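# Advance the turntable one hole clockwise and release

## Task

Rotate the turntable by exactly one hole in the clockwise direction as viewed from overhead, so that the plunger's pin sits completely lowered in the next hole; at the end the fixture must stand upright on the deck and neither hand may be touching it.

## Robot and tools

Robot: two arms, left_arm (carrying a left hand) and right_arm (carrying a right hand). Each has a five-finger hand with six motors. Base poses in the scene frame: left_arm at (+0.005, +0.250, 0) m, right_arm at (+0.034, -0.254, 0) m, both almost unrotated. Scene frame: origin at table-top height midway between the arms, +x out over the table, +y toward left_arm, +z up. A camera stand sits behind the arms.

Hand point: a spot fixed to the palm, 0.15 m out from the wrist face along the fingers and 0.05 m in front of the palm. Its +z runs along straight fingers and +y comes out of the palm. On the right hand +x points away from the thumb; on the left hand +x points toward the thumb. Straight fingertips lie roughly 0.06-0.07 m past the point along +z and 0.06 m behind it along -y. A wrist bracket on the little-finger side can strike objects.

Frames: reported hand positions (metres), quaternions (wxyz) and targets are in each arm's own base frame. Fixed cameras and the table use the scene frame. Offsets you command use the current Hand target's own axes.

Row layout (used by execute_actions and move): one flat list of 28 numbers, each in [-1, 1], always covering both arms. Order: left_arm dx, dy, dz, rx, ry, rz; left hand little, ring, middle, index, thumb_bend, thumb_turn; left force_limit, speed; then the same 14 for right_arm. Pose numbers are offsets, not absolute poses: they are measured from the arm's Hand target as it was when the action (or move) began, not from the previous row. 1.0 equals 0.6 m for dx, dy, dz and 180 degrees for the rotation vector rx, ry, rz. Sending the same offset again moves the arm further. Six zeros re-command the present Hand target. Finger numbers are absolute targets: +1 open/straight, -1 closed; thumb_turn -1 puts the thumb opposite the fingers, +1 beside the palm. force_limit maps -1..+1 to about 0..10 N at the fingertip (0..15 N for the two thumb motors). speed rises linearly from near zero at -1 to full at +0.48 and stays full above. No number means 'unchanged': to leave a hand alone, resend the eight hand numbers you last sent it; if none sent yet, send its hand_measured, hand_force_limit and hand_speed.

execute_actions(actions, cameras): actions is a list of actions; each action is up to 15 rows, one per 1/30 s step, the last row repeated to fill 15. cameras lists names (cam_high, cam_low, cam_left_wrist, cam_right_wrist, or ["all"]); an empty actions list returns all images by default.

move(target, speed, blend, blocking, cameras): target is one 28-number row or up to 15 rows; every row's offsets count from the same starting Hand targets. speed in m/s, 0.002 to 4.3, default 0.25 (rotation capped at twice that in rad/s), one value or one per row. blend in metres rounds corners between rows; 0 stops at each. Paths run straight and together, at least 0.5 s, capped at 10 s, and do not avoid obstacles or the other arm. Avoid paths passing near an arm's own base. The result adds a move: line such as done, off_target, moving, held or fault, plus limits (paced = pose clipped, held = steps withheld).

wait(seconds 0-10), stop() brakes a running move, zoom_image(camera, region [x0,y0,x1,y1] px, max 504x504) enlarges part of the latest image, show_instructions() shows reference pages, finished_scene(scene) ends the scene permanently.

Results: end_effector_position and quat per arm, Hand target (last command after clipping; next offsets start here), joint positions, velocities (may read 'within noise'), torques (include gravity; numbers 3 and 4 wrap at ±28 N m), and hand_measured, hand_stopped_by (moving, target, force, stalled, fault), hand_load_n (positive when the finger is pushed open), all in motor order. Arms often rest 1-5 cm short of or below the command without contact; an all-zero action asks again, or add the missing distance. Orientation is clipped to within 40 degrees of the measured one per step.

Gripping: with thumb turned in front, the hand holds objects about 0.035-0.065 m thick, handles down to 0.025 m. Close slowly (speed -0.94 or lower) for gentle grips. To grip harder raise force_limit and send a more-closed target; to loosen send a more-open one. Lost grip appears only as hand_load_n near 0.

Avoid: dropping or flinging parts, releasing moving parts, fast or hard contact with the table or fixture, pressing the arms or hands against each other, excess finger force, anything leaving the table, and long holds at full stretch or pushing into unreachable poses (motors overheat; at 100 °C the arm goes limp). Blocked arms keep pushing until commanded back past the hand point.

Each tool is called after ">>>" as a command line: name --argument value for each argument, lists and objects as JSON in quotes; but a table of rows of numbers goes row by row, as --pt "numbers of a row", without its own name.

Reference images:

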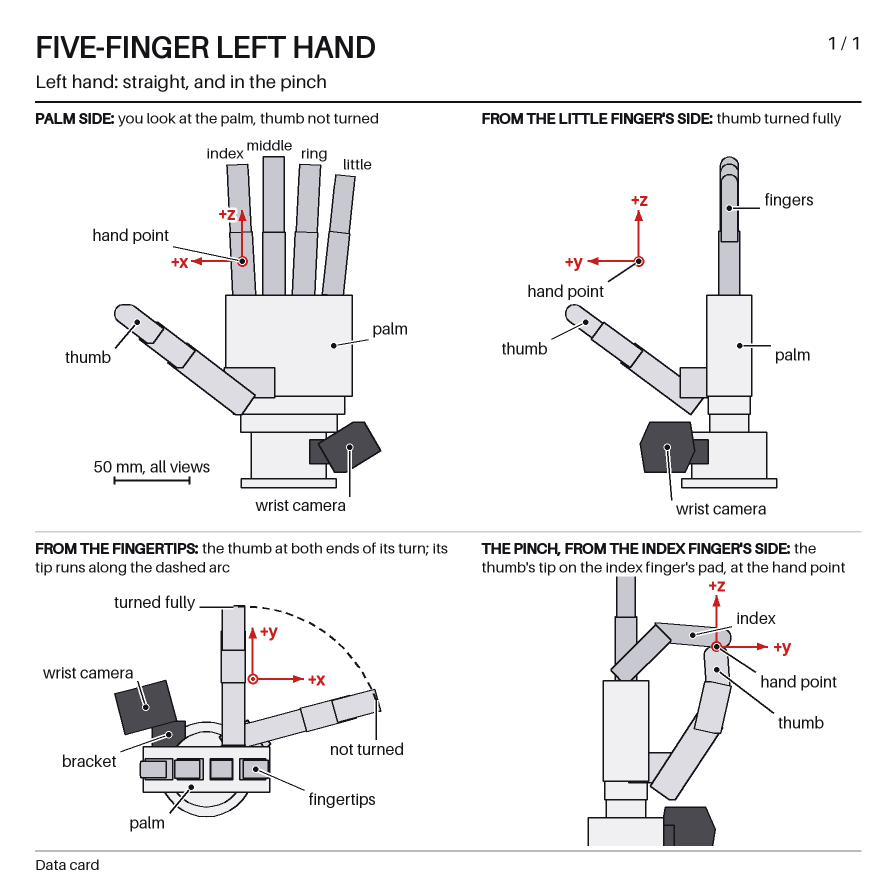

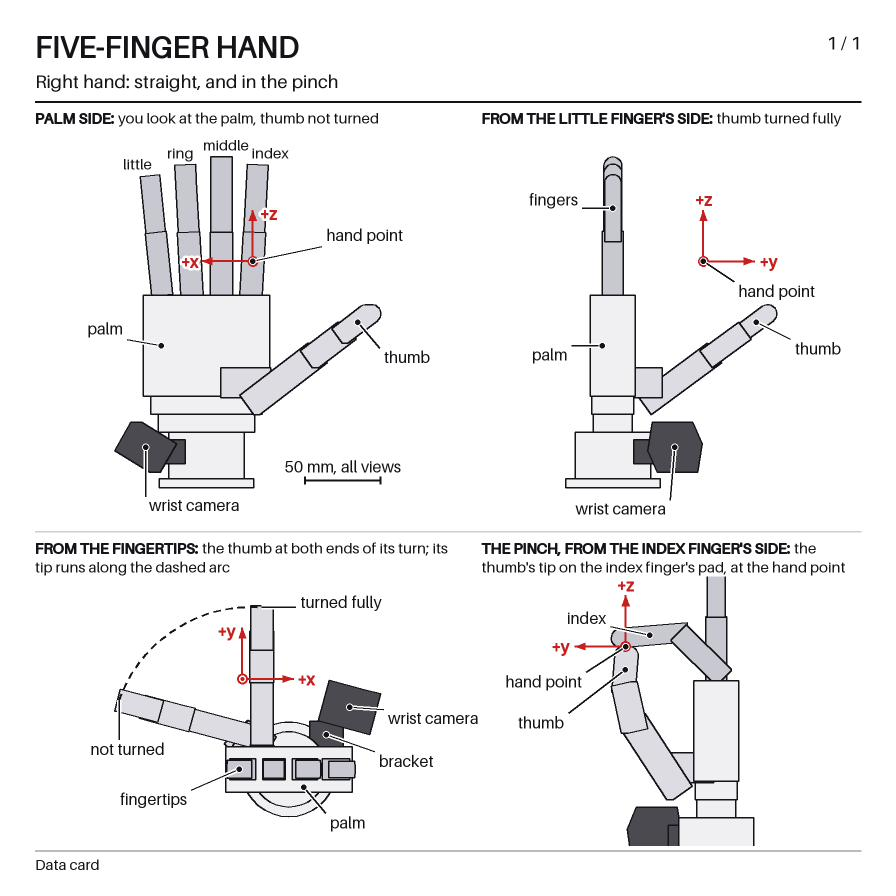

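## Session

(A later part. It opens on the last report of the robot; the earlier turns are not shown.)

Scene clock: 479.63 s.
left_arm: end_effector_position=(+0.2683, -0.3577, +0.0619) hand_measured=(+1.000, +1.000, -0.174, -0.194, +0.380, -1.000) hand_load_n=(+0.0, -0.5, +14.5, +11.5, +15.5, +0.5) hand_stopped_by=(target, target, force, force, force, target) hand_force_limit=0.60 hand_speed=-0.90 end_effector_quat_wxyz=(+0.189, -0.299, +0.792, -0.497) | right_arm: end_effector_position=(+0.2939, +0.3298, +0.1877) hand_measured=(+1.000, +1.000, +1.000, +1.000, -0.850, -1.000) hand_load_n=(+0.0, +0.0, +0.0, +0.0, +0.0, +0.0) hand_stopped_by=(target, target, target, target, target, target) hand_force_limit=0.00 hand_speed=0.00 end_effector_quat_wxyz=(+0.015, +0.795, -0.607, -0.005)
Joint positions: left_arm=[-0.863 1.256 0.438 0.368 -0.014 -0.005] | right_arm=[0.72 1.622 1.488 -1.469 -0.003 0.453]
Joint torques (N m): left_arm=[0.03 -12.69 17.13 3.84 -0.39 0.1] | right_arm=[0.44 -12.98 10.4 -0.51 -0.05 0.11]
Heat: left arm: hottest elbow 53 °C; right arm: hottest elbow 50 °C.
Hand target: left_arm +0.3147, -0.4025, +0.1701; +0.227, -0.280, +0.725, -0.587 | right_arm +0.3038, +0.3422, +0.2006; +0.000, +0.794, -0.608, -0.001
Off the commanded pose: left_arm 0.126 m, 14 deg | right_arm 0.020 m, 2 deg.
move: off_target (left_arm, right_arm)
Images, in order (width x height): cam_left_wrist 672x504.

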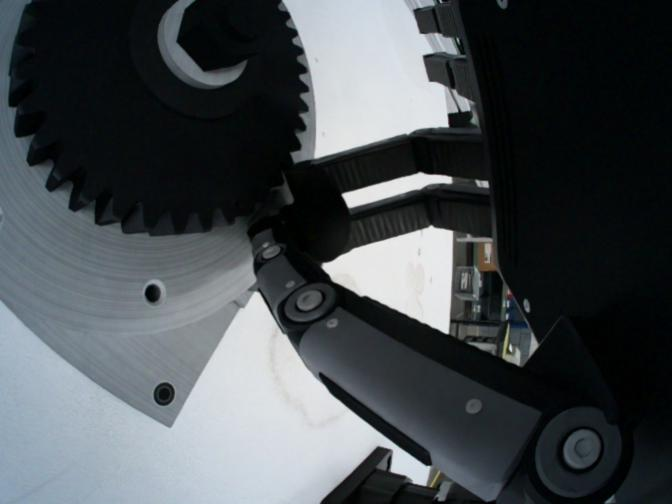

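>>> move --pt "0 0.1462 -0.0272 -0.065 0 0 1 1 -0.6 -0.6 -0.3 -1 0.6 -0.9 0 0 0 0 0 0 1 1 1 1 -0.85 -1 0 0" --speed 0.1 --cameras '[]'

>>> execute_actions --actions '[[[0,0,0,0,0,0,1,1,-0.1,-0.1,0.6,-1,0.6,-0.5,0,0,0,0,0,0,1,1,1,1,-0.85,-1,0,0]],[[0,0,0,0,0,0,1,1,1,1,0.5,-1,0.4,0,0,0,0,0,0,0,1,1,1,1,-0.85,-1,0,0]],[[0,0,0,0,0,0,1,1,1,1,0.5,-1,0.4,0,0,0,0,0,0,0,1,1,1,1,-0.85,-1,0,0]]]' --cameras '["cam_left_wrist"]'

Scene clock: 502.80 s.
left_arm: end_effector_position=(+0.2663, -0.3551, +0.0586) hand_measured=(+1.000, +1.000, -0.174, -0.194, +0.380, -1.000) hand_load_n=(+0.0, +0.0, +10.5, +7.5, +14.0, +0.0) hand_stopped_by=(target, target, force, force, force, target) hand_force_limit=0.60 hand_speed=-0.90 end_effector_quat_wxyz=(+0.185, -0.301, +0.799, -0.486) | right_arm: end_effector_position=(+0.2939, +0.3298, +0.1877) hand_measured=(+1.000, +1.000, +1.000, +1.000, -0.850, -1.000) hand_load_n=(+0.0, +0.0, +0.0, +0.0, +0.0, +0.0) hand_stopped_by=(target, target, target, target, target, target) hand_force_limit=0.00 hand_speed=0.00 end_effector_quat_wxyz=(+0.015, +0.795, -0.607, -0.005)
Joint positions: left_arm=[-0.863 1.252 0.444 0.332 -0.014 -0.005] | right_arm=[0.72 1.622 1.488 -1.469 -0.003 0.453]
Joint torques (N m): left_arm=[0.32 -4.6 13.27 2.13 -0.33 0.05] | right_arm=[0.5 -12.86 10.39 -0.51 -0.06 0.11]
Heat: left arm: hottest elbow 58 °C; right arm: hottest elbow 50 °C.
Hand target: left_arm +0.2916, -0.3771, +0.0876; +0.197, -0.302, +0.781, -0.510 | right_arm +0.3038, +0.3422, +0.2006; +0.000, +0.794, -0.608, -0.001
Off the commanded pose: left_arm 0.044 m, 4 deg | right_arm 0.020 m, 2 deg.
move: off_target (left_arm, right_arm)
No camera images: "cameras" was empty.

Scene clock: 504.50 s.
left_arm: end_effector_position=(+0.2695, -0.3586, +0.0613) hand_measured=(+1.000, +1.000, +1.000, +1.000, +0.502, -1.000) hand_load_n=(+0.0, +0.0, +0.0, -0.5, +4.0, +0.5) hand_stopped_by=(target, target, target, target, target, target) hand_force_limit=0.40 hand_speed=0.00 end_effector_quat_wxyz=(+0.186, -0.302, +0.799, -0.486) | right_arm: end_effector_position=(+0.2939, +0.3298, +0.1877) hand_measured=(+1.000, +1.000, +1.000, +1.000, -0.850, -1.000) hand_load_n=(+0.0, +0.0, +0.0, +0.0, +0.0, +0.0) hand_stopped_by=(target, target, target, target, target, target) hand_force_limit=0.00 hand_speed=0.00 end_effector_quat_wxyz=(+0.015, +0.795, -0.607, -0.005)
Joint positions: left_arm=[-0.863 1.258 0.459 0.322 -0.015 -0.005] | right_arm=[0.72 1.622 1.488 -1.469 -0.003 0.453]
Joint torques (N m): left_arm=[-0.15 -4.95 12.38 2.7 -0.24 0.05] | right_arm=[0.44 -12.92 10.4 -0.51 -0.06 0.11]
Heat: left arm: hottest elbow 58 °C; right arm: hottest elbow 50 °C.
Hand target: left_arm +0.2916, -0.3771, +0.0877; +0.197, -0.302, +0.781, -0.510 | right_arm +0.3038, +0.3422, +0.2006; +0.000, +0.794, -0.608, -0.001
Off the commanded pose: left_arm 0.039 m, 4 deg | right_arm 0.020 m, 2 deg.
Step readings (end_effector_position of left_arm | right_arm):
0: (+0.2663, -0.3551, +0.0586) | (+0.2939, +0.3298, +0.1877)
1: (+0.2663, -0.3551, +0.0586) | (+0.2939, +0.3298, +0.1877)
2: (+0.2663, -0.3551, +0.0586) | (+0.2939, +0.3298, +0.1877)
4: (+0.2661, -0.3548, +0.0582) | (+0.2939, +0.3298, +0.1877)
8: (+0.2685, -0.3573, +0.0615) | (+0.2939, +0.3298, +0.1877)
15: (+0.2706, -0.3598, +0.0650) | (+0.2939, +0.3298, +0.1877)
16: (+0.2706, -0.3598, +0.0650) | (+0.2939, +0.3298, +0.1877)
17: (+0.2702, -0.3594, +0.0642) | (+0.2939, +0.3298, +0.1877)
19: (+0.2695, -0.3586, +0.0613) | (+0.2939, +0.3298, +0.1877)
23: (+0.2695, -0.3586, +0.0613) | (+0.2939, +0.3298, +0.1877)
30: (+0.2695, -0.3586, +0.0613) | (+0.2939, +0.3298, +0.1877)
31: (+0.2695, -0.3586, +0.0613) | (+0.2939, +0.3298, +0.1877)
32: (+0.2695, -0.3586, +0.0613) | (+0.2939, +0.3298, +0.1877)
34: (+0.2695, -0.3586, +0.0613) | (+0.2939, +0.3298, +0.1877)
38: (+0.2695, -0.3586, +0.0613) | (+0.2939, +0.3298, +0.1877)
45: (+0.2695, -0.3586, +0.0613) | (+0.2939, +0.3298, +0.1877)
Images, in order (width x height): cam_left_wrist 672x504.

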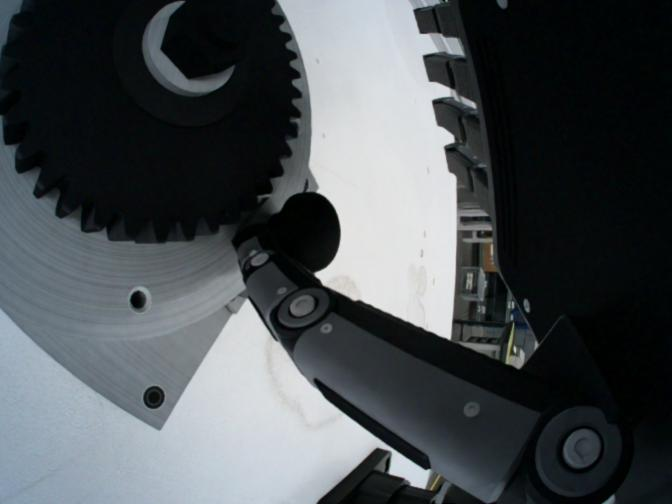

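>>> move --pt "-0.0058 0.1112 -0.0818 -0.012 0 0 1 1 1 1 0.4 -1 0.4 0 0 0 0 0 0 0 1 1 1 1 -0.85 -1 0 0" --pt "-0.0033 -0.0015 -0.0427 0 0 0 1 1 1 1 0.4 -1 0.4 0 0 0 0 0 0 0 1 1 1 1 -0.85 -1 0 0" --pt "-0.0032 0.0077 -0.0173 0 0 0 1 1 1 1 0.4 -1 0.4 0 0 0 0 0 0 0 1 1 1 1 -0.85 -1 0 0" --speed '[0.1, 0.06, 0.05]' --cameras '["cam_left_wrist"]'

>>> zoom_image --camera "cam_left_wrist" --region '[230, 140, 400, 290]'

Scene clock: 538.03 s.
left_arm: end_effector_position=(+0.2627, -0.3470, +0.0619) hand_measured=(+1.000, +1.000, +1.000, +1.000, +0.416, -1.000) hand_load_n=(+0.0, +0.0, +0.0, +0.0, +0.5, +0.0) hand_stopped_by=(target, target, target, target, force, target) hand_force_limit=0.40 hand_speed=0.00 end_effector_quat_wxyz=(+0.185, -0.304, +0.799, -0.485) | right_arm: end_effector_position=(+0.2939, +0.3298, +0.1877) hand_measured=(+1.000, +1.000, +1.000, +1.000, -0.850, -1.000) hand_load_n=(+0.0, +0.0, +0.0, +0.0, +0.5, +0.0) hand_stopped_by=(target, target, target, target, target, target) hand_force_limit=0.00 hand_speed=0.00 end_effector_quat_wxyz=(+0.015, +0.795, -0.607, -0.005)
Joint positions: left_arm=[-0.856 1.214 0.429 0.305 -0.012 -0.005] | right_arm=[0.72 1.622 1.488 -1.469 -0.003 0.453]
Joint torques (N m): left_arm=[-0.85 -3.66 12.64 2.76 -0.18 0.08] | right_arm=[0.5 -12.92 10.37 -0.51 -0.05 0.11]
Heat: left arm: hottest elbow 56 °C; right arm: hottest elbow 50 °C.
Hand target: left_arm +0.2854, -0.3673, +0.0874; +0.197, -0.302, +0.781, -0.509 | right_arm +0.3038, +0.3422, +0.2006; +0.000, +0.794, -0.608, -0.001
Off the commanded pose: left_arm 0.040 m, 4 deg | right_arm 0.020 m, 2 deg.
move: off_target (left_arm, right_arm)
Images, in order (width x height): cam_left_wrist 672x504.

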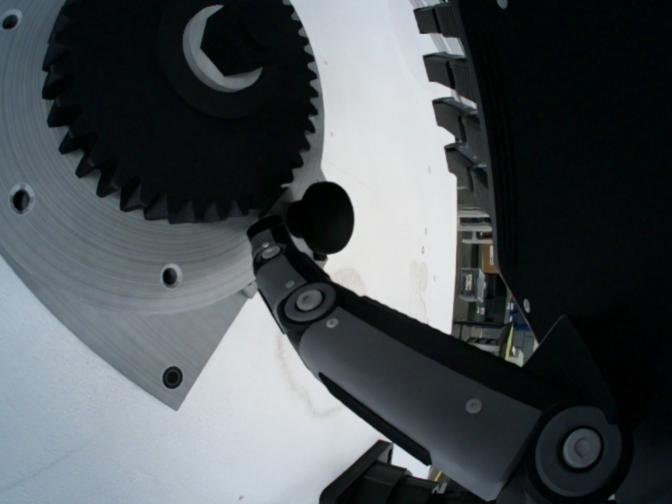

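Scaled by 2.965 from the camera's 672x504 image, which has a finer 960x720 frame.

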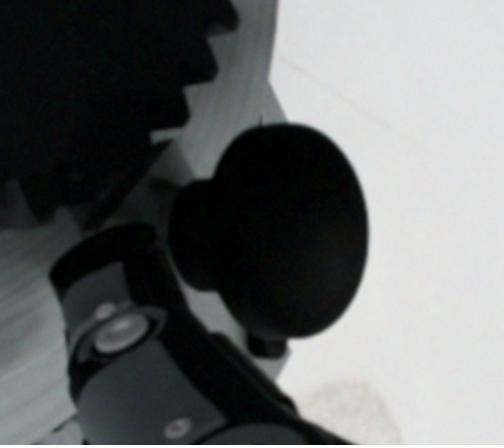

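>>> execute_actions --actions '[[[0,0,0,0,0,0,1,1,-0.5,-0.5,0.4,-1,-0.3,-0.85,0,0,0,0,0,0,1,1,1,1,-0.85,-1,0,0]],[[0,0,0,0,0,0,1,1,-0.5,-0.5,0.4,-1,-0.3,-0.85,0,0,0,0,0,0,1,1,1,1,-0.85,-1,0,0]]]' --cameras '[]'

>>> wait --seconds 1

>>> execute_actions --actions '[[[0,0,0,0,0,0,1,1,-0.6,-0.6,-0.3,-1,0.6,-0.9,0,0,0,0,0,0,1,1,1,1,-0.85,-1,0,0]],[[0,0,0,0,0,0,1,1,-0.6,-0.6,-0.3,-1,0.6,-0.9,0,0,0,0,0,0,1,1,1,1,-0.85,-1,0,0]]]' --cameras '["cam_left_wrist"]'

>>> zoom_image --camera "cam_left_wrist" --region '[230, 140, 400, 290]'

Scene clock: 555.90 s.
left_arm: end_effector_position=(+0.2648, -0.3492, +0.0629) hand_measured=(+1.000, +1.000, -0.070, -0.042, +0.416, -1.000) hand_load_n=(+0.0, +0.0, +0.0, +0.0, +0.0, +0.5) hand_stopped_by=(target, target, force, force, force, target) hand_force_limit=-0.30 hand_speed=-0.85 end_effector_quat_wxyz=(+0.186, -0.304, +0.798, -0.486) | right_arm: end_effector_position=(+0.2939, +0.3298, +0.1877) hand_measured=(+1.000, +1.000, +1.000, +1.000, -0.850, -1.000) hand_load_n=(+0.0, +0.0, +0.0, +0.0, +0.0, +0.0) hand_stopped_by=(target, target, target, target, target, target) hand_force_limit=0.00 hand_speed=0.00 end_effector_quat_wxyz=(+0.015, +0.795, -0.607, -0.005)
Joint positions: left_arm=[-0.856 1.221 0.436 0.309 -0.013 -0.005] | right_arm=[0.72 1.622 1.488 -1.469 -0.003 0.453]
Joint torques (N m): left_arm=[-0.38 -4.48 12.05 2.78 -0.15 0.07] | right_arm=[0.38 -12.98 10.4 -0.51 -0.06 0.11]
Heat: left arm: hottest elbow 54 °C; right arm: hottest elbow 50 °C.
Hand target: left_arm +0.2855, -0.3673, +0.0876; +0.197, -0.302, +0.781, -0.510 | right_arm +0.3038, +0.3422, +0.2006; +0.000, +0.794, -0.608, -0.001
Off the commanded pose: left_arm 0.037 m, 4 deg | right_arm 0.020 m, 2 deg.
Step readings (end_effector_position of left_arm | right_arm):
0: (+0.2627, -0.3470, +0.0617) | (+0.2939, +0.3298, +0.1877)
1: (+0.2627, -0.3470, +0.0617) | (+0.2939, +0.3298, +0.1877)
2: (+0.2627, -0.3470, +0.0617) | (+0.2939, +0.3298, +0.1877)
4: (+0.2627, -0.3470, +0.0617) | (+0.2939, +0.3298, +0.1877)
8: (+0.2627, -0.3470, +0.0617) | (+0.2939, +0.3298, +0.1877)
15: (+0.2627, -0.3470, +0.0617) | (+0.2939, +0.3298, +0.1877)
16: (+0.2627, -0.3470, +0.0617) | (+0.2939, +0.3298, +0.1877)
17: (+0.2627, -0.3470, +0.0617) | (+0.2939, +0.3298, +0.1877)
19: (+0.2627, -0.3470, +0.0617) | (+0.2939, +0.3298, +0.1877)
23: (+0.2627, -0.3470, +0.0617) | (+0.2939, +0.3298, +0.1877)
30: (+0.2627, -0.3470, +0.0617) | (+0.2939, +0.3298, +0.1877)
No camera images: "cameras" was empty.

Scene clock: 556.90 s.
left_arm: end_effector_position=(+0.2648, -0.3492, +0.0629) hand_measured=(+1.000, +1.000, -0.070, -0.042, +0.416, -1.000) hand_load_n=(+0.0, +0.0, +0.0, +0.0, +0.0, +0.0) hand_stopped_by=(target, target, force, force, force, target) hand_force_limit=-0.30 hand_speed=-0.85 end_effector_quat_wxyz=(+0.186, -0.304, +0.798, -0.486) | right_arm: end_effector_position=(+0.2939, +0.3298, +0.1877) hand_measured=(+1.000, +1.000, +1.000, +1.000, -0.850, -1.000) hand_load_n=(+0.0, +0.0, +0.0, +0.0, +0.0, +0.5) hand_stopped_by=(target, target, target, target, target, target) hand_force_limit=0.00 hand_speed=0.00 end_effector_quat_wxyz=(+0.015, +0.795, -0.607, -0.005)
Joint positions: left_arm=[-0.856 1.221 0.436 0.309 -0.013 -0.005] | right_arm=[0.72 1.622 1.488 -1.469 -0.003 0.453]
Joint torques (N m): left_arm=[-0.09 -4.78 12.25 3.04 -0.12 0.05] | right_arm=[0.5 -12.98 10.39 -0.47 -0.06 0.11]
Heat: left arm: hottest elbow 54 °C; right arm: hottest elbow 50 °C.
Hand target: left_arm +0.2855, -0.3673, +0.0876; +0.197, -0.302, +0.781, -0.510 | right_arm +0.3038, +0.3422, +0.2006; +0.000, +0.794, -0.608, -0.001
Off the commanded pose: left_arm 0.037 m, 4 deg | right_arm 0.020 m, 2 deg.
wait: 1.00 s; at rest by 0.17 s

Scene clock: 558.10 s.
left_arm: end_effector_position=(+0.2655, -0.3501, +0.0629) hand_measured=(+1.000, +1.000, -0.102, -0.094, +0.378, -1.000) hand_load_n=(+0.0, +0.0, +6.5, +10.0, +12.5, +0.0) hand_stopped_by=(target, target, force, force, force, target) hand_force_limit=0.60 hand_speed=-0.90 end_effector_quat_wxyz=(+0.186, -0.304, +0.798, -0.486) | right_arm: end_effector_position=(+0.2939, +0.3298, +0.1877) hand_measured=(+1.000, +1.000, +1.000, +1.000, -0.850, -1.000) hand_load_n=(-0.5, +0.0, +0.0, +0.0, +0.0, +0.0) hand_stopped_by=(target, target, target, target, target, target) hand_force_limit=0.00 hand_speed=0.00 end_effector_quat_wxyz=(+0.015, +0.795, -0.607, -0.005)
Joint positions: left_arm=[-0.856 1.225 0.438 0.311 -0.013 -0.005] | right_arm=[0.72 1.622 1.488 -1.469 -0.003 0.453]
Joint torques (N m): left_arm=[-0.09 -4.72 12 3.17 -0.18 0.12] | right_arm=[0.38 -13.04 10.41 -0.54 -0.06 0.11]
Heat: left arm: hottest elbow 54 °C; right arm: hottest elbow 50 °C.
Hand target: left_arm +0.2855, -0.3673, +0.0877; +0.197, -0.302, +0.781, -0.510 | right_arm +0.3038, +0.3422, +0.2006; +0.000, +0.794, -0.608, -0.001
Off the commanded pose: left_arm 0.036 m, 4 deg | right_arm 0.020 m, 2 deg.
Step readings (end_effector_position of left_arm | right_arm):
0: (+0.2648, -0.3492, +0.0629) | (+0.2939, +0.3298, +0.1877)
1: (+0.2648, -0.3492, +0.0629) | (+0.2939, +0.3298, +0.1877)
2: (+0.2648, -0.3492, +0.0629) | (+0.2939, +0.3298, +0.1877)
4: (+0.2648, -0.3493, +0.0630) | (+0.2939, +0.3298, +0.1877)
8: (+0.2655, -0.3501, +0.0629) | (+0.2939, +0.3298, +0.1877)
15: (+0.2655, -0.3501, +0.0629) | (+0.2939, +0.3298, +0.1877)
16: (+0.2655, -0.3501, +0.0629) | (+0.2939, +0.3298, +0.1877)
17: (+0.2655, -0.3501, +0.0629) | (+0.2939, +0.3298, +0.1877)
19: (+0.2655, -0.3501, +0.0629) | (+0.2939, +0.3298, +0.1877)
23: (+0.2655, -0.3501, +0.0629) | (+0.2939, +0.3298, +0.1877)
30: (+0.2655, -0.3501, +0.0629) | (+0.2939, +0.3298, +0.1877)
Images, in order (width x height): cam_left_wrist 672x504.

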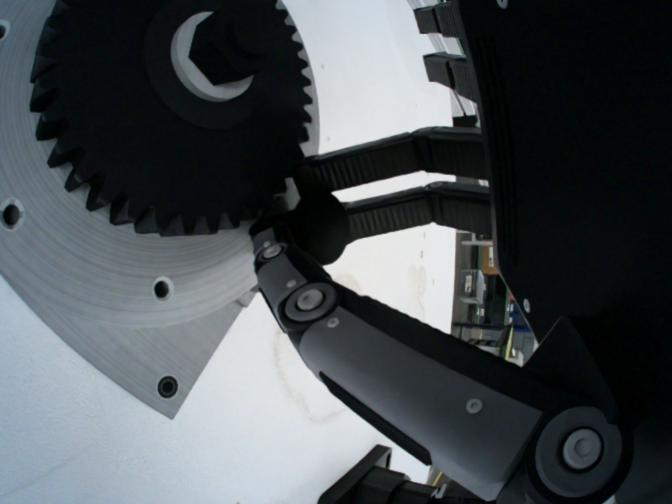

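Scaled by 2.965 from the camera's 672x504 image, which has a finer 960x720 frame.

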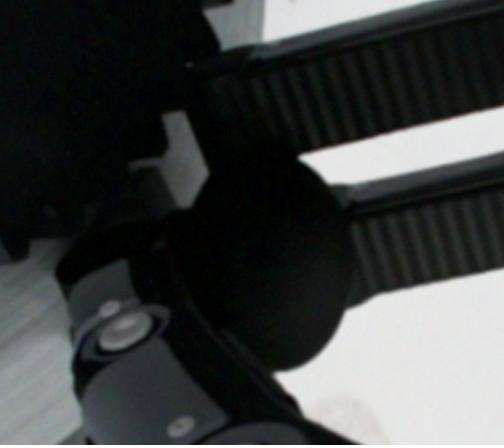

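>>> move --pt "0 -0.036 -0.001 0 0 0 1 1 -0.6 -0.6 -0.3 -1 0.6 -0.9 0 0 0 0 0 0 1 1 1 1 -0.85 -1 0 0" --pt "0 -0.066 0.002 0.035 0 0 1 1 -0.6 -0.6 -0.3 -1 0.6 -0.9 0 0 0 0 0 0 1 1 1 1 -0.85 -1 0 0" --speed 0.06 --cameras '["cam_left_wrist"]'

>>> zoom_image --camera "cam_left_wrist" --region '[230, 140, 400, 290]'

Scene clock: 569.43 s.
left_arm: end_effector_position=(+0.2679, -0.3519, +0.0665) hand_measured=(+1.000, +1.000, -0.102, -0.094, +0.380, -1.000) hand_load_n=(+0.0, +0.0, +4.5, +8.0, +14.5, +0.5) hand_stopped_by=(target, target, force, force, force, target) hand_force_limit=0.60 hand_speed=-0.90 end_effector_quat_wxyz=(+0.189, -0.300, +0.799, -0.486) | right_arm: end_effector_position=(+0.2939, +0.3298, +0.1877) hand_measured=(+1.000, +1.000, +1.000, +1.000, -0.850, -1.000) hand_load_n=(+0.0, +0.0, +0.0, +0.0, +0.5, +0.0) hand_stopped_by=(target, target, target, target, target, target) hand_force_limit=0.00 hand_speed=0.00 end_effector_quat_wxyz=(+0.015, +0.795, -0.607, -0.005)
Joint positions: left_arm=[-0.856 1.223 0.449 0.3 -0.013 0.005] | right_arm=[0.72 1.622 1.488 -1.469 -0.003 0.453]
Joint torques (N m): left_arm=[0.03 -7.3 11.95 5.91 -0.17 0.03] | right_arm=[0.38 -12.92 10.39 -0.5 -0.06 0.11]
Heat: left arm: hottest elbow 54 °C; right arm: hottest elbow 50 °C.
Hand target: left_arm +0.2970, -0.3800, +0.1235; +0.213, -0.291, +0.752, -0.552 | right_arm +0.3038, +0.3422, +0.2006; +0.000, +0.794, -0.608, -0.001
Off the commanded pose: left_arm 0.070 m, 10 deg | right_arm 0.020 m, 2 deg.
move: off_target (left_arm, right_arm)
Images, in order (width x height): cam_left_wrist 672x504.

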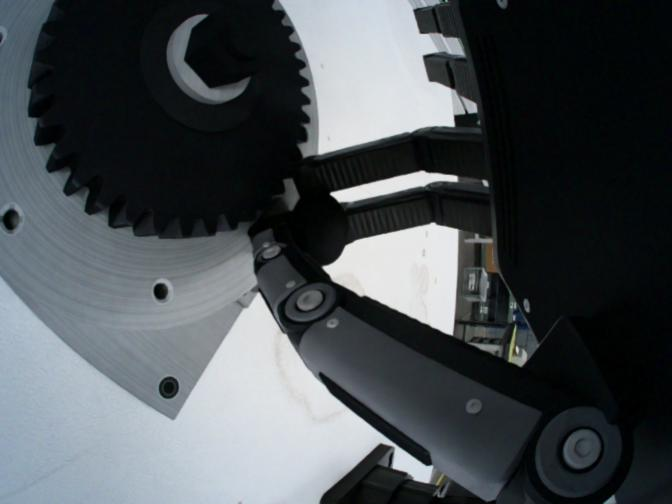

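Scaled by 2.965 from the camera's 672x504 image, which has a finer 960x720 frame.

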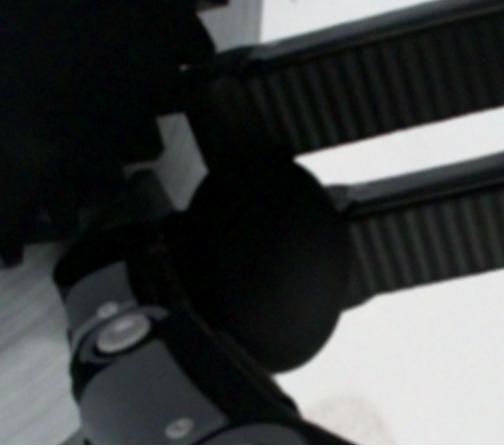

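>>> move --pt "0 -0.03 0.003 0.03 0 0 1 1 -0.6 -0.6 -0.3 -1 0.6 -0.9 0 0 0 0 0 0 1 1 1 1 -0.85 -1 0 0" --speed 0.06 --cameras '["cam_left_wrist"]'

>>> zoom_image --camera "cam_left_wrist" --region '[230, 140, 400, 290]'

Scene clock: 577.73 s.
left_arm: end_effector_position=(+0.2684, -0.3517, +0.0696) hand_measured=(+1.000, +1.000, -0.102, -0.094, +0.380, -1.000) hand_load_n=(+0.0, +0.0, +4.5, +9.0, +17.0, +1.5) hand_stopped_by=(target, target, force, force, force, target) hand_force_limit=0.60 hand_speed=-0.90 end_effector_quat_wxyz=(+0.200, -0.292, +0.784, -0.510) | right_arm: end_effector_position=(+0.2939, +0.3298, +0.1877) hand_measured=(+1.000, +1.000, +1.000, +1.000, -0.850, -1.000) hand_load_n=(+0.0, +0.0, +0.0, +0.0, +0.0, +0.0) hand_stopped_by=(target, target, target, target, target, target) hand_force_limit=0.00 hand_speed=0.00 end_effector_quat_wxyz=(+0.015, +0.795, -0.607, -0.005)
Joint positions: left_arm=[-0.855 1.223 0.412 0.398 -0.013 0.012] | right_arm=[0.72 1.622 1.488 -1.469 -0.003 0.453]
Joint torques (N m): left_arm=[-0.73 -7.82 12.55 6.84 -0.19 -0.04] | right_arm=[0.5 -12.86 10.39 -0.53 -0.06 0.11]
Heat: left arm: hottest elbow 54 °C; right arm: hottest elbow 50 °C.
Hand target: left_arm +0.3017, -0.3852, +0.1401; +0.227, -0.280, +0.725, -0.587 | right_arm +0.3038, +0.3422, +0.2006; +0.000, +0.794, -0.608, -0.001
Off the commanded pose: left_arm 0.085 m, 12 deg | right_arm 0.020 m, 2 deg.
move: off_target (left_arm, right_arm)
Images, in order (width x height): cam_left_wrist 672x504.

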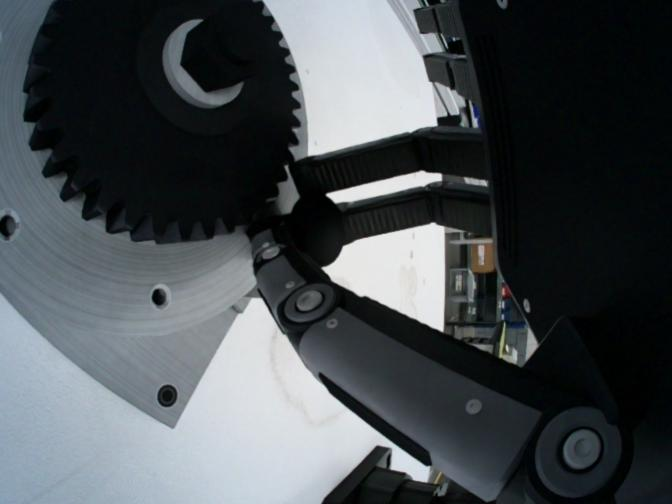

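Scaled by 2.965 from the camera's 672x504 image, which has a finer 960x720 frame.

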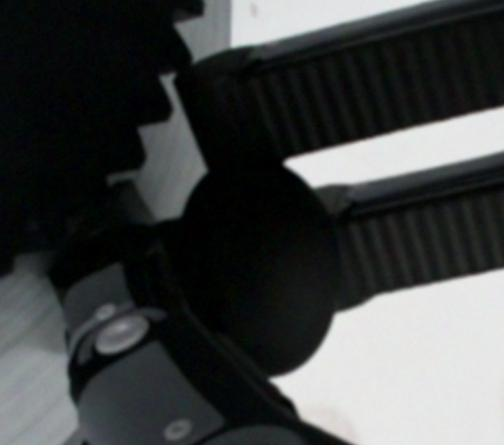

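>>> move --pt "0 -0.035 0.003 0.02 0 0 1 1 -0.6 -0.6 -0.3 -1 0.6 -0.9 0 0 0 0 0 0 1 1 1 1 -0.85 -1 0 0" --speed 0.06 --cameras '["cam_left_wrist"]'

>>> zoom_image --camera "cam_left_wrist" --region '[230, 140, 400, 290]'

Scene clock: 597.17 s.
left_arm: end_effector_position=(+0.2689, -0.3518, +0.0714) hand_measured=(+1.000, +1.000, -0.102, -0.094, +0.380, -1.000) hand_load_n=(+0.0, -0.5, +4.0, +8.5, +18.5, +1.5) hand_stopped_by=(target, target, force, force, force, target) hand_force_limit=0.60 hand_speed=-0.90 end_effector_quat_wxyz=(+0.204, -0.288, +0.780, -0.517) | right_arm: end_effector_position=(+0.2939, +0.3298, +0.1877) hand_measured=(+1.000, +1.000, +1.000, +1.000, -0.850, -1.000) hand_load_n=(+0.0, +0.0, +0.0, +0.0, +0.0, +0.5) hand_stopped_by=(target, target, target, target, target, target) hand_force_limit=0.00 hand_speed=0.00 end_effector_quat_wxyz=(+0.015, +0.795, -0.607, -0.005)
Joint positions: left_arm=[-0.855 1.223 0.401 0.43 -0.013 0.016] | right_arm=[0.72 1.622 1.488 -1.469 -0.003 0.453]
Joint torques (N m): left_arm=[0.21 -9.82 13.31 7.45 -0.11 -0.11] | right_arm=[0.44 -13.04 10.39 -0.51 -0.05 0.11]
Heat: left arm: hottest elbow 52 °C; right arm: hottest elbow 50 °C.
Hand target: left_arm +0.3058, -0.3899, +0.1602; +0.235, -0.273, +0.707, -0.609 | right_arm +0.3038, +0.3422, +0.2006; +0.000, +0.794, -0.608, -0.001
Off the commanded pose: left_arm 0.104 m, 14 deg | right_arm 0.020 m, 2 deg.
move: off_target (left_arm, right_arm)
Images, in order (width x height): cam_left_wrist 672x504.

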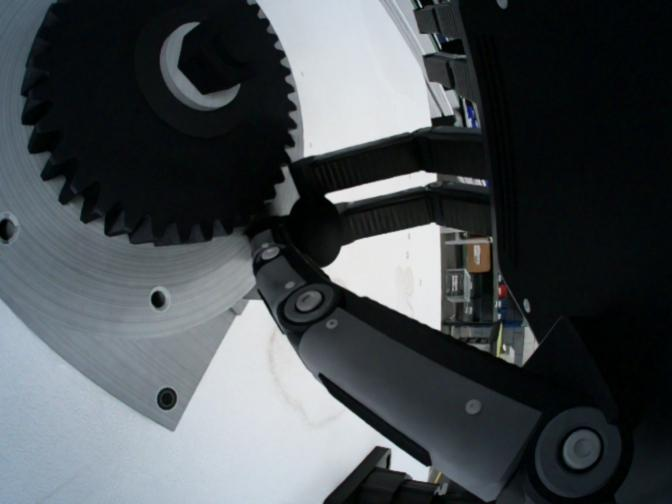

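Scaled by 2.965 from the camera's 672x504 image, which has a finer 960x720 frame.

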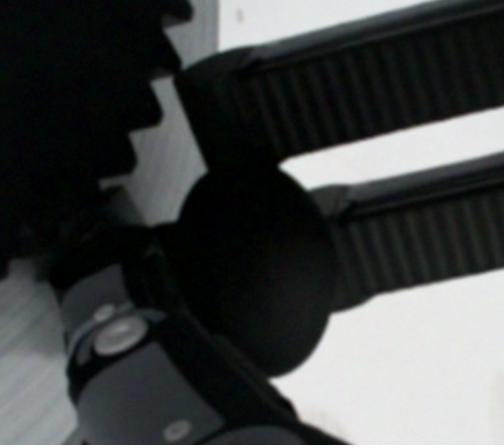

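>>> move --pt "0 0 0 0 0 0 1 1 -0.6 -0.6 -0.3 -1 0.6 -0.9 0.1245 0.0262 0.101 0 0 0 1 1 1 1 -0.85 -1 0 0" --pt "0 0 0 0 0 0 1 1 -0.6 -0.6 -0.3 -1 0.6 -0.9 0.1245 0.0262 0.1393 0 0 0 1 1 1 1 -0.85 -1 0 0" --speed 0.12 --cameras '["cam_left_wrist","cam_right_wrist"]'

Scene clock: 626.10 s.
left_arm: end_effector_position=(+0.2689, -0.3518, +0.0714) hand_measured=(+1.000, +1.000, -0.102, -0.094, +0.380, -1.000) hand_load_n=(+0.0, +0.0, +4.0, +8.5, +18.5, +1.5) hand_stopped_by=(target, target, force, force, force, target) hand_force_limit=0.60 hand_speed=-0.90 end_effector_quat_wxyz=(+0.204, -0.288, +0.780, -0.518) | right_arm: end_effector_position=(+0.3013, +0.2666, +0.1118) hand_measured=(+1.000, +1.000, +1.000, +1.000, -0.850, -1.000) hand_load_n=(+0.0, +0.0, +0.0, -0.5, +0.0, +0.0) hand_stopped_by=(target, target, target, target, target, target) hand_force_limit=0.00 hand_speed=0.00 end_effector_quat_wxyz=(+0.012, +0.795, -0.606, -0.004)
Joint positions: left_arm=[-0.855 1.223 0.401 0.43 -0.013 0.016] | right_arm=[0.604 1.581 1.234 -1.249 0 0.336]
Joint torques (N m): left_arm=[0.38 -9 13.48 7.38 -0.06 -0.11] | right_arm=[-0.67 -13.57 6.9 0.28 -0.13 -0.04]
Heat: left arm: hottest elbow 51 °C; right arm: hottest elbow 50 °C.
Hand target: left_arm +0.3058, -0.3899, +0.1603; +0.235, -0.273, +0.706, -0.609 | right_arm +0.3080, +0.2662, +0.1169; +0.000, +0.794, -0.607, -0.001
Off the commanded pose: left_arm 0.103 m, 14 deg | right_arm 0.008 m, 1 deg.
move: off_target (left_arm)
Images, in order (width x height): cam_left_wrist 672x504, cam_right_wrist 672x504.

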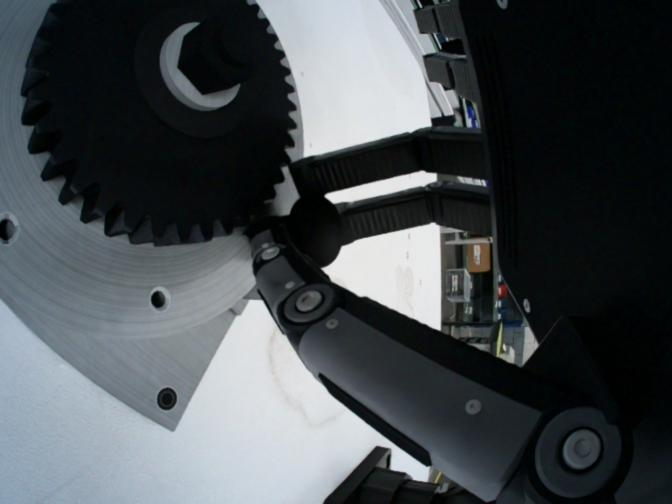

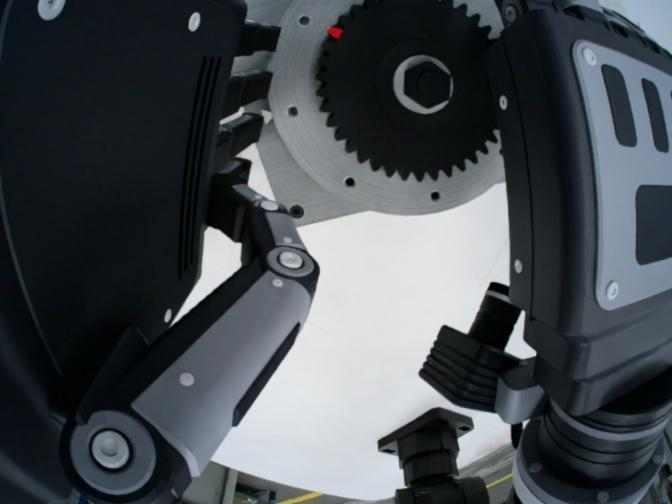

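>>> move --pt "0 0 0 0 0 0 1 1 -0.6 -0.6 -0.3 -1 0.6 -0.9 0.013 0.055 0.006 0 0 0 1 1 1 1 -0.85 -1 0 0" --speed 0.06 --cameras '["cam_right_wrist"]'

>>> zoom_image --camera "cam_right_wrist" --region '[200, 0, 440, 240]'

Scene clock: 647.10 s.
left_arm: end_effector_position=(+0.2689, -0.3518, +0.0714) hand_measured=(+1.000, +1.000, -0.102, -0.094, +0.380, -1.000) hand_load_n=(+0.0, +0.0, +4.0, +8.0, +18.5, +2.0) hand_stopped_by=(target, target, force, force, force, target) hand_force_limit=0.60 hand_speed=-0.90 end_effector_quat_wxyz=(+0.204, -0.288, +0.780, -0.518) | right_arm: end_effector_position=(+0.2811, +0.2527, +0.1101) hand_measured=(+1.000, +1.000, +1.000, +1.000, -0.850, -1.000) hand_load_n=(+0.0, +0.0, +0.0, +0.0, +0.0, +0.0) hand_stopped_by=(target, target, target, target, target, target) hand_force_limit=0.00 hand_speed=0.00 end_effector_quat_wxyz=(+0.002, +0.795, -0.607, +0.000)
Joint positions: left_arm=[-0.855 1.223 0.401 0.43 -0.013 0.016] | right_arm=[0.604 1.506 1.146 -1.214 0 0.336]
Joint torques (N m): left_arm=[0.09 -9.82 13.67 7.19 -0.1 -0.09] | right_arm=[-0.03 -12.63 5.93 -0.23 -0.14 0.03]
Heat: left arm: hottest elbow 51 °C; right arm: hottest elbow 49 °C.
Hand target: left_arm +0.3058, -0.3899, +0.1603; +0.235, -0.273, +0.706, -0.609 | right_arm +0.2783, +0.2500, +0.1132; +0.000, +0.794, -0.607, -0.001
Off the commanded pose: left_arm 0.104 m, 14 deg | right_arm 0.005 m, 0 deg.
move: off_target (left_arm)
Images, in order (width x height): cam_right_wrist 672x504.

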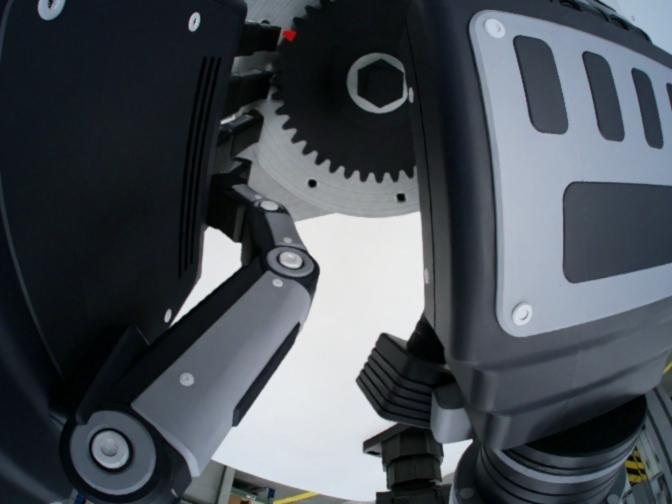

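Scaled by 2.100 from the camera's 672x504 image, which has a finer 960x720 frame.

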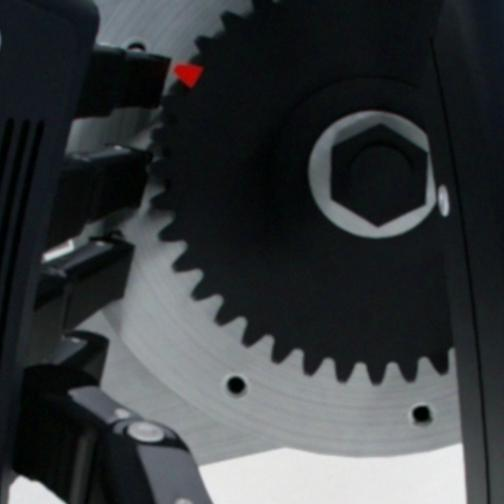

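>>> move --pt "0 0 0 0 0 0 1 1 -0.6 -0.6 -0.3 -1 0.6 -0.9 0 0.017 0.003 0 0 0 1 1 1 1 -0.85 -1 0 0" --pt "0 0 0 0 0 0 1 1 -0.6 -0.6 -0.3 -1 0.6 -0.9 0.05 0.02 0.003 0 0 0 1 1 1 1 -0.85 -1 0 0" --speed 0.05 --cameras '["cam_left_wrist", "cam_right_wrist"]'

Scene clock: 660.57 s.
left_arm: end_effector_position=(+0.2689, -0.3518, +0.0714) hand_measured=(+1.000, +1.000, -0.102, -0.094, +0.380, -1.000) hand_load_n=(+0.0, +0.0, +4.0, +8.5, +18.5, +1.5) hand_stopped_by=(target, target, force, force, force, target) hand_force_limit=0.60 hand_speed=-0.90 end_effector_quat_wxyz=(+0.204, -0.288, +0.780, -0.518) | right_arm: end_effector_position=(+0.2799, +0.2430, +0.1104) hand_measured=(+1.000, +1.000, +1.000, +1.000, -0.850, -1.000) hand_load_n=(+0.0, +0.5, +0.0, +0.0, +0.0, +0.0) hand_stopped_by=(target, target, target, target, target, target) hand_force_limit=0.00 hand_speed=0.00 end_effector_quat_wxyz=(-0.021, +0.804, -0.595, -0.005)
Joint positions: left_arm=[-0.855 1.223 0.401 0.43 -0.013 0.016] | right_arm=[0.579 1.465 1.103 -1.173 -0.023 0.283]
Joint torques (N m): left_arm=[-0.67 -9.64 13.34 7.34 -0.21 -0.13] | right_arm=[-2.43 -12.98 4.88 -1.63 0.63 0.01]
Heat: left arm: hottest elbow 51 °C; right arm: hottest elbow 47 °C.
Hand target: left_arm +0.3058, -0.3899, +0.1603; +0.235, -0.273, +0.706, -0.609 | right_arm +0.2746, +0.2179, +0.1115; +0.000, +0.794, -0.607, -0.001
Off the commanded pose: left_arm 0.104 m, 14 deg | right_arm 0.026 m, 3 deg.
move: off_target (left_arm, right_arm)
Images, in order (width x height): cam_left_wrist 672x504, cam_right_wrist 672x504.

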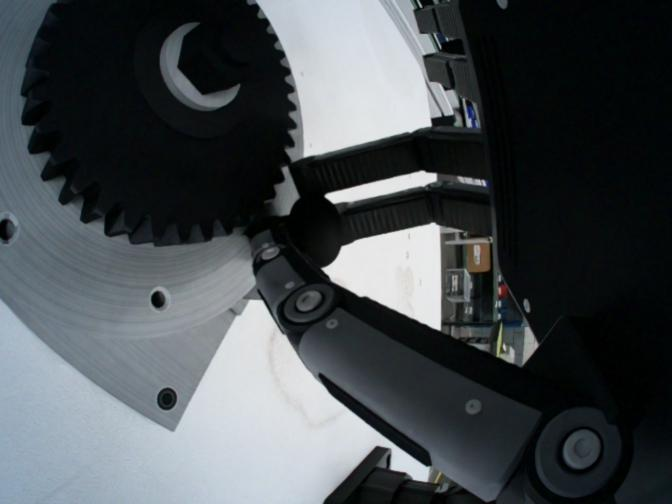

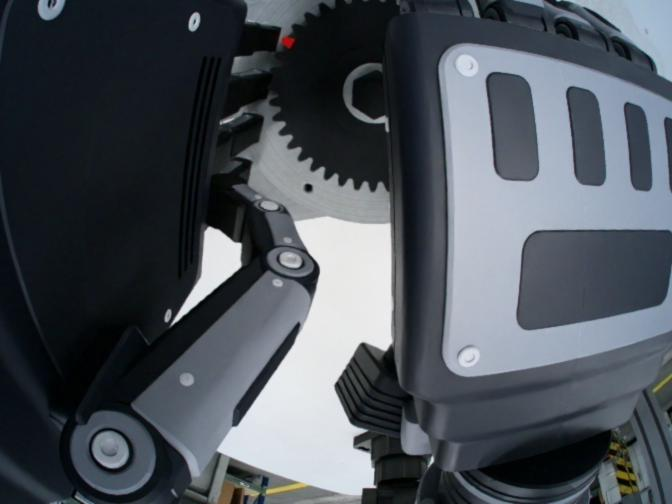

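>>> move --pt "0 0 0 0 0 0 1 1 -0.6 -0.6 -0.3 -1 0.6 -0.9 0.035 0.005 0.003 0 0 0 1 1 1 1 -0.85 -1 0 0" --speed 0.05 --cameras '["cam_left_wrist", "cam_right_wrist"]'

Scene clock: 666.87 s.
left_arm: end_effector_position=(+0.2689, -0.3518, +0.0714) hand_measured=(+1.000, +1.000, -0.102, -0.094, +0.380, -1.000) hand_load_n=(+0.0, -0.5, +4.5, +8.0, +18.5, +1.5) hand_stopped_by=(target, target, force, force, force, target) hand_force_limit=0.60 hand_speed=-0.90 end_effector_quat_wxyz=(+0.204, -0.288, +0.780, -0.518) | right_arm: end_effector_position=(+0.2793, +0.2381, +0.1109) hand_measured=(+1.000, +1.000, +1.000, +1.000, -0.850, -1.000) hand_load_n=(+0.0, +1.0, -0.5, -0.5, +0.0, +0.0) hand_stopped_by=(target, target, target, target, target, target) hand_force_limit=0.00 hand_speed=0.00 end_effector_quat_wxyz=(-0.034, +0.811, -0.584, -0.014)
Joint positions: left_arm=[-0.855 1.223 0.401 0.43 -0.013 0.016] | right_arm=[0.559 1.449 1.085 -1.155 -0.052 0.239]
Joint torques (N m): left_arm=[0.73 -9.47 13.34 7.43 -0.11 -0.1] | right_arm=[-4.19 -12.86 4.45 -2.17 1.54 0.03]
Heat: left arm: hottest elbow 51 °C; right arm: hottest elbow 46 °C.
Hand target: left_arm +0.3058, -0.3899, +0.1603; +0.235, -0.273, +0.706, -0.609 | right_arm +0.2771, +0.1968, +0.1095; +0.000, +0.794, -0.607, -0.001
Off the commanded pose: left_arm 0.104 m, 14 deg | right_arm 0.041 m, 5 deg.
move: off_target (left_arm, right_arm)
Images, in order (width x height): cam_left_wrist 672x504, cam_right_wrist 672x504.

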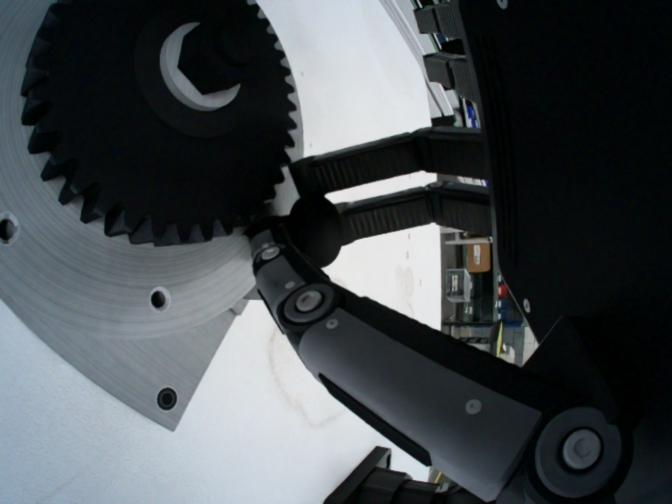

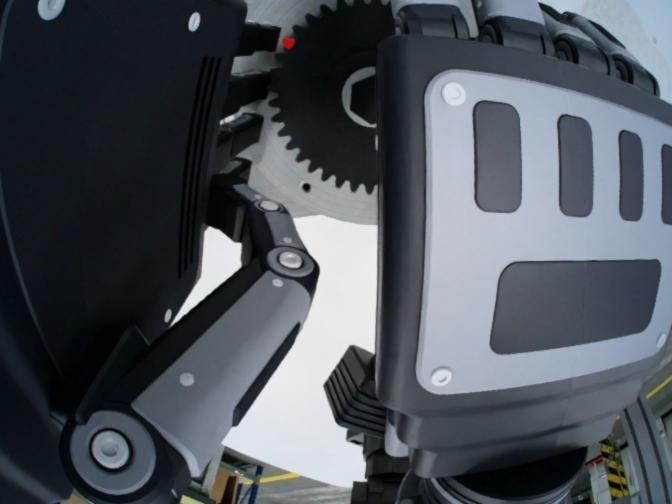

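>>> move --pt "0 0 0 0 0 0 1 1 -0.6 -0.6 -0.3 -1 0.6 -0.9 -0.055 -0.005 0 0 0 0 1 1 1 1 -0.85 -1 0 0" --pt "0 -0.035 0.004 0.02 0 0 1 1 -0.6 -0.6 -0.3 -1 0.6 -0.9 -0.055 -0.005 0 0 0 0 1 1 1 1 -0.85 -1 0 0" --speed 0.06 --cameras '["cam_left_wrist"]'

>>> zoom_image --camera "cam_left_wrist" --region '[230, 140, 400, 290]'

Scene clock: 681.07 s.
left_arm: end_effector_position=(+0.2692, -0.3513, +0.0747) hand_measured=(+1.000, +1.000, -0.102, -0.094, +0.382, -1.000) hand_load_n=(+0.0, +0.0, +3.0, +6.0, +22.0, +1.5) hand_stopped_by=(target, target, force, force, force, target) hand_force_limit=0.60 hand_speed=-0.90 end_effector_quat_wxyz=(+0.210, -0.283, +0.774, -0.527) | right_arm: end_effector_position=(+0.2789, +0.2423, +0.1097) hand_measured=(+1.000, +1.000, +1.000, +1.000, -0.850, -1.000) hand_load_n=(+0.0, +1.0, +0.0, +0.0, +0.0, +0.0) hand_stopped_by=(target, target, target, target, target, target) hand_force_limit=0.00 hand_speed=0.00 end_effector_quat_wxyz=(-0.030, +0.801, -0.597, -0.003)
Joint positions: left_arm=[-0.855 1.218 0.388 0.464 -0.012 0.024] | right_arm=[0.576 1.449 1.085 -1.153 -0.027 0.287]
Joint torques (N m): left_arm=[-0.32 -10.46 14.2 7.72 -0.1 -0.14] | right_arm=[-0.5 -10.4 6.52 -2.29 0.77 0.19]
Heat: left arm: hottest elbow 52 °C; right arm: hottest elbow 44 °C.
Hand target: left_arm +0.3094, -0.3939, +0.1804; +0.244, -0.265, +0.687, -0.631 | right_arm +0.2713, +0.2295, +0.1096; +0.000, +0.794, -0.607, -0.001
Off the commanded pose: left_arm 0.121 m, 16 deg | right_arm 0.015 m, 4 deg.
move: off_target (left_arm, right_arm)
Images, in order (width x height): cam_left_wrist 672x504.

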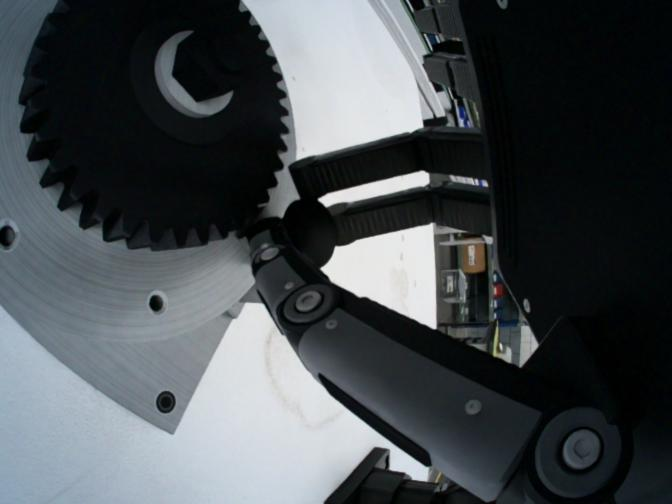

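Scaled by 2.965 from the camera's 672x504 image, which has a finer 960x720 frame.

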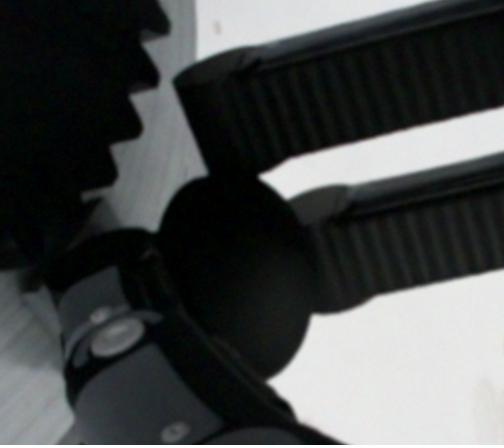

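>>> move --pt "0 0.17 -0.04 -0.1 0 0 1 1 -0.6 -0.6 -0.3 -1 0.6 -0.9 0 -0.06 -0.01 0 0 0 1 1 1 1 -0.85 -1 0 0" --speed 0.12 --cameras '[]'

>>> execute_actions --actions '[[[0,0,0,0,0,0,1,1,-0.1,-0.1,0.6,-1,0.6,-0.5,0,0,0,0,0,0,1,1,1,1,-0.85,-1,0,0]],[[0,0,0,0,0,0,1,1,1,1,0.5,-1,0.8,0,0,0,0,0,0,0,1,1,1,1,-0.85,-1,0,0]],[[0,0,0,0,0,0,1,1,1,1,0.5,-1,0.8,0,0,0,0,0,0,0,1,1,1,1,-0.85,-1,0,0]]]' --cameras '["cam_left_wrist"]'

Scene clock: 749.93 s.
left_arm: end_effector_position=(+0.2784, -0.3640, +0.0811) hand_measured=(+1.000, +1.000, -0.102, -0.094, +0.374, -1.000) hand_load_n=(+0.0, +0.0, +0.0, +0.0, -2.0, +0.0) hand_stopped_by=(target, target, force, force, force, target) hand_force_limit=0.60 hand_speed=-0.90 end_effector_quat_wxyz=(+0.200, -0.294, +0.775, -0.522) | right_arm: end_effector_position=(+0.2895, +0.2378, +0.1107) hand_measured=(+1.000, +1.000, +1.000, +1.000, -0.850, -1.000) hand_load_n=(+0.0, +0.0, -0.5, +0.0, +0.0, +0.0) hand_stopped_by=(target, target, target, target, target, target) hand_force_limit=0.00 hand_speed=0.00 end_effector_quat_wxyz=(+0.004, +0.797, -0.603, -0.004)
Joint positions: left_arm=[-0.854 1.242 0.445 0.413 -0.01 -0.002] | right_arm=[0.562 1.508 1.148 -1.221 -0.005 0.286]
Joint torques (N m): left_arm=[-0.32 -3.9 10.7 1.31 -0.23 0.04] | right_arm=[-1.26 -9.52 9.24 -0.44 0.04 -0.04]
Heat: left arm: hottest elbow 56 °C; right arm: hottest elbow 42 °C.
Hand target: left_arm +0.2876, -0.3697, +0.0810; +0.199, -0.300, +0.777, -0.516 | right_arm +0.3062, +0.2388, +0.1156; +0.000, +0.794, -0.608, -0.001
Off the commanded pose: left_arm 0.011 m, 1 deg | right_arm 0.017 m, 1 deg.
move: off_target (left_arm, right_arm)
No camera images: "cameras" was empty.

Scene clock: 751.63 s.
left_arm: end_effector_position=(+0.2825, -0.3687, +0.0851) hand_measured=(+1.000, +1.000, +1.000, +1.000, +0.498, -1.000) hand_load_n=(+0.0, -0.5, +0.0, +0.0, -2.0, -0.5) hand_stopped_by=(target, target, target, target, target, target) hand_force_limit=0.80 hand_speed=0.00 end_effector_quat_wxyz=(+0.200, -0.295, +0.774, -0.524) | right_arm: end_effector_position=(+0.2895, +0.2379, +0.1107) hand_measured=(+1.000, +1.000, +1.000, +1.000, -0.850, -1.000) hand_load_n=(+0.0, +0.0, -0.5, +0.0, +0.0, +0.0) hand_stopped_by=(target, target, target, target, target, target) hand_force_limit=0.00 hand_speed=0.00 end_effector_quat_wxyz=(+0.004, +0.797, -0.603, -0.004)
Joint positions: left_arm=[-0.854 1.25 0.463 0.406 -0.011 -0.005] | right_arm=[0.562 1.508 1.148 -1.221 -0.005 0.286]
Joint torques (N m): left_arm=[-0.32 -3.6 9.17 1.7 -0.26 0.11] | right_arm=[-1.2 -9.52 9.25 -0.47 0.05 -0.04]
Heat: left arm: hottest elbow 56 °C; right arm: hottest elbow 42 °C.
Hand target: left_arm +0.2876, -0.3697, +0.0809; +0.199, -0.300, +0.777, -0.516 | right_arm +0.3061, +0.2389, +0.1156; +0.000, +0.794, -0.607, -0.001
Off the commanded pose: left_arm 0.007 m, 1 deg | right_arm 0.017 m, 1 deg.
Step readings (end_effector_position of left_arm | right_arm):
0: (+0.2784, -0.3640, +0.0811) | (+0.2895, +0.2378, +0.1107)
1: (+0.2784, -0.3640, +0.0811) | (+0.2895, +0.2378, +0.1107)
2: (+0.2784, -0.3640, +0.0811) | (+0.2895, +0.2378, +0.1107)
4: (+0.2791, -0.3647, +0.0822) | (+0.2895, +0.2378, +0.1107)
8: (+0.2815, -0.3674, +0.0859) | (+0.2895, +0.2378, +0.1107)
15: (+0.2833, -0.3696, +0.0890) | (+0.2895, +0.2379, +0.1107)
16: (+0.2833, -0.3696, +0.0889) | (+0.2895, +0.2379, +0.1107)
17: (+0.2829, -0.3692, +0.0877) | (+0.2895, +0.2379, +0.1107)
19: (+0.2825, -0.3687, +0.0851) | (+0.2895, +0.2379, +0.1107)
23: (+0.2825, -0.3687, +0.0851) | (+0.2895, +0.2379, +0.1107)
30: (+0.2825, -0.3687, +0.0851) | (+0.2895, +0.2379, +0.1107)
31: (+0.2825, -0.3687, +0.0851) | (+0.2895, +0.2379, +0.1107)
32: (+0.2825, -0.3687, +0.0851) | (+0.2895, +0.2379, +0.1107)
34: (+0.2825, -0.3687, +0.0851) | (+0.2895, +0.2379, +0.1107)
38: (+0.2825, -0.3687, +0.0851) | (+0.2895, +0.2379, +0.1107)
45: (+0.2825, -0.3687, +0.0851) | (+0.2895, +0.2379, +0.1107)
Images, in order (width x height): cam_left_wrist 672x504.

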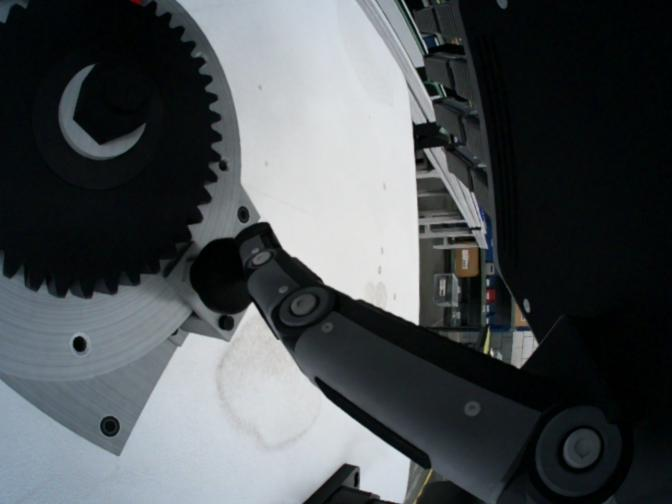

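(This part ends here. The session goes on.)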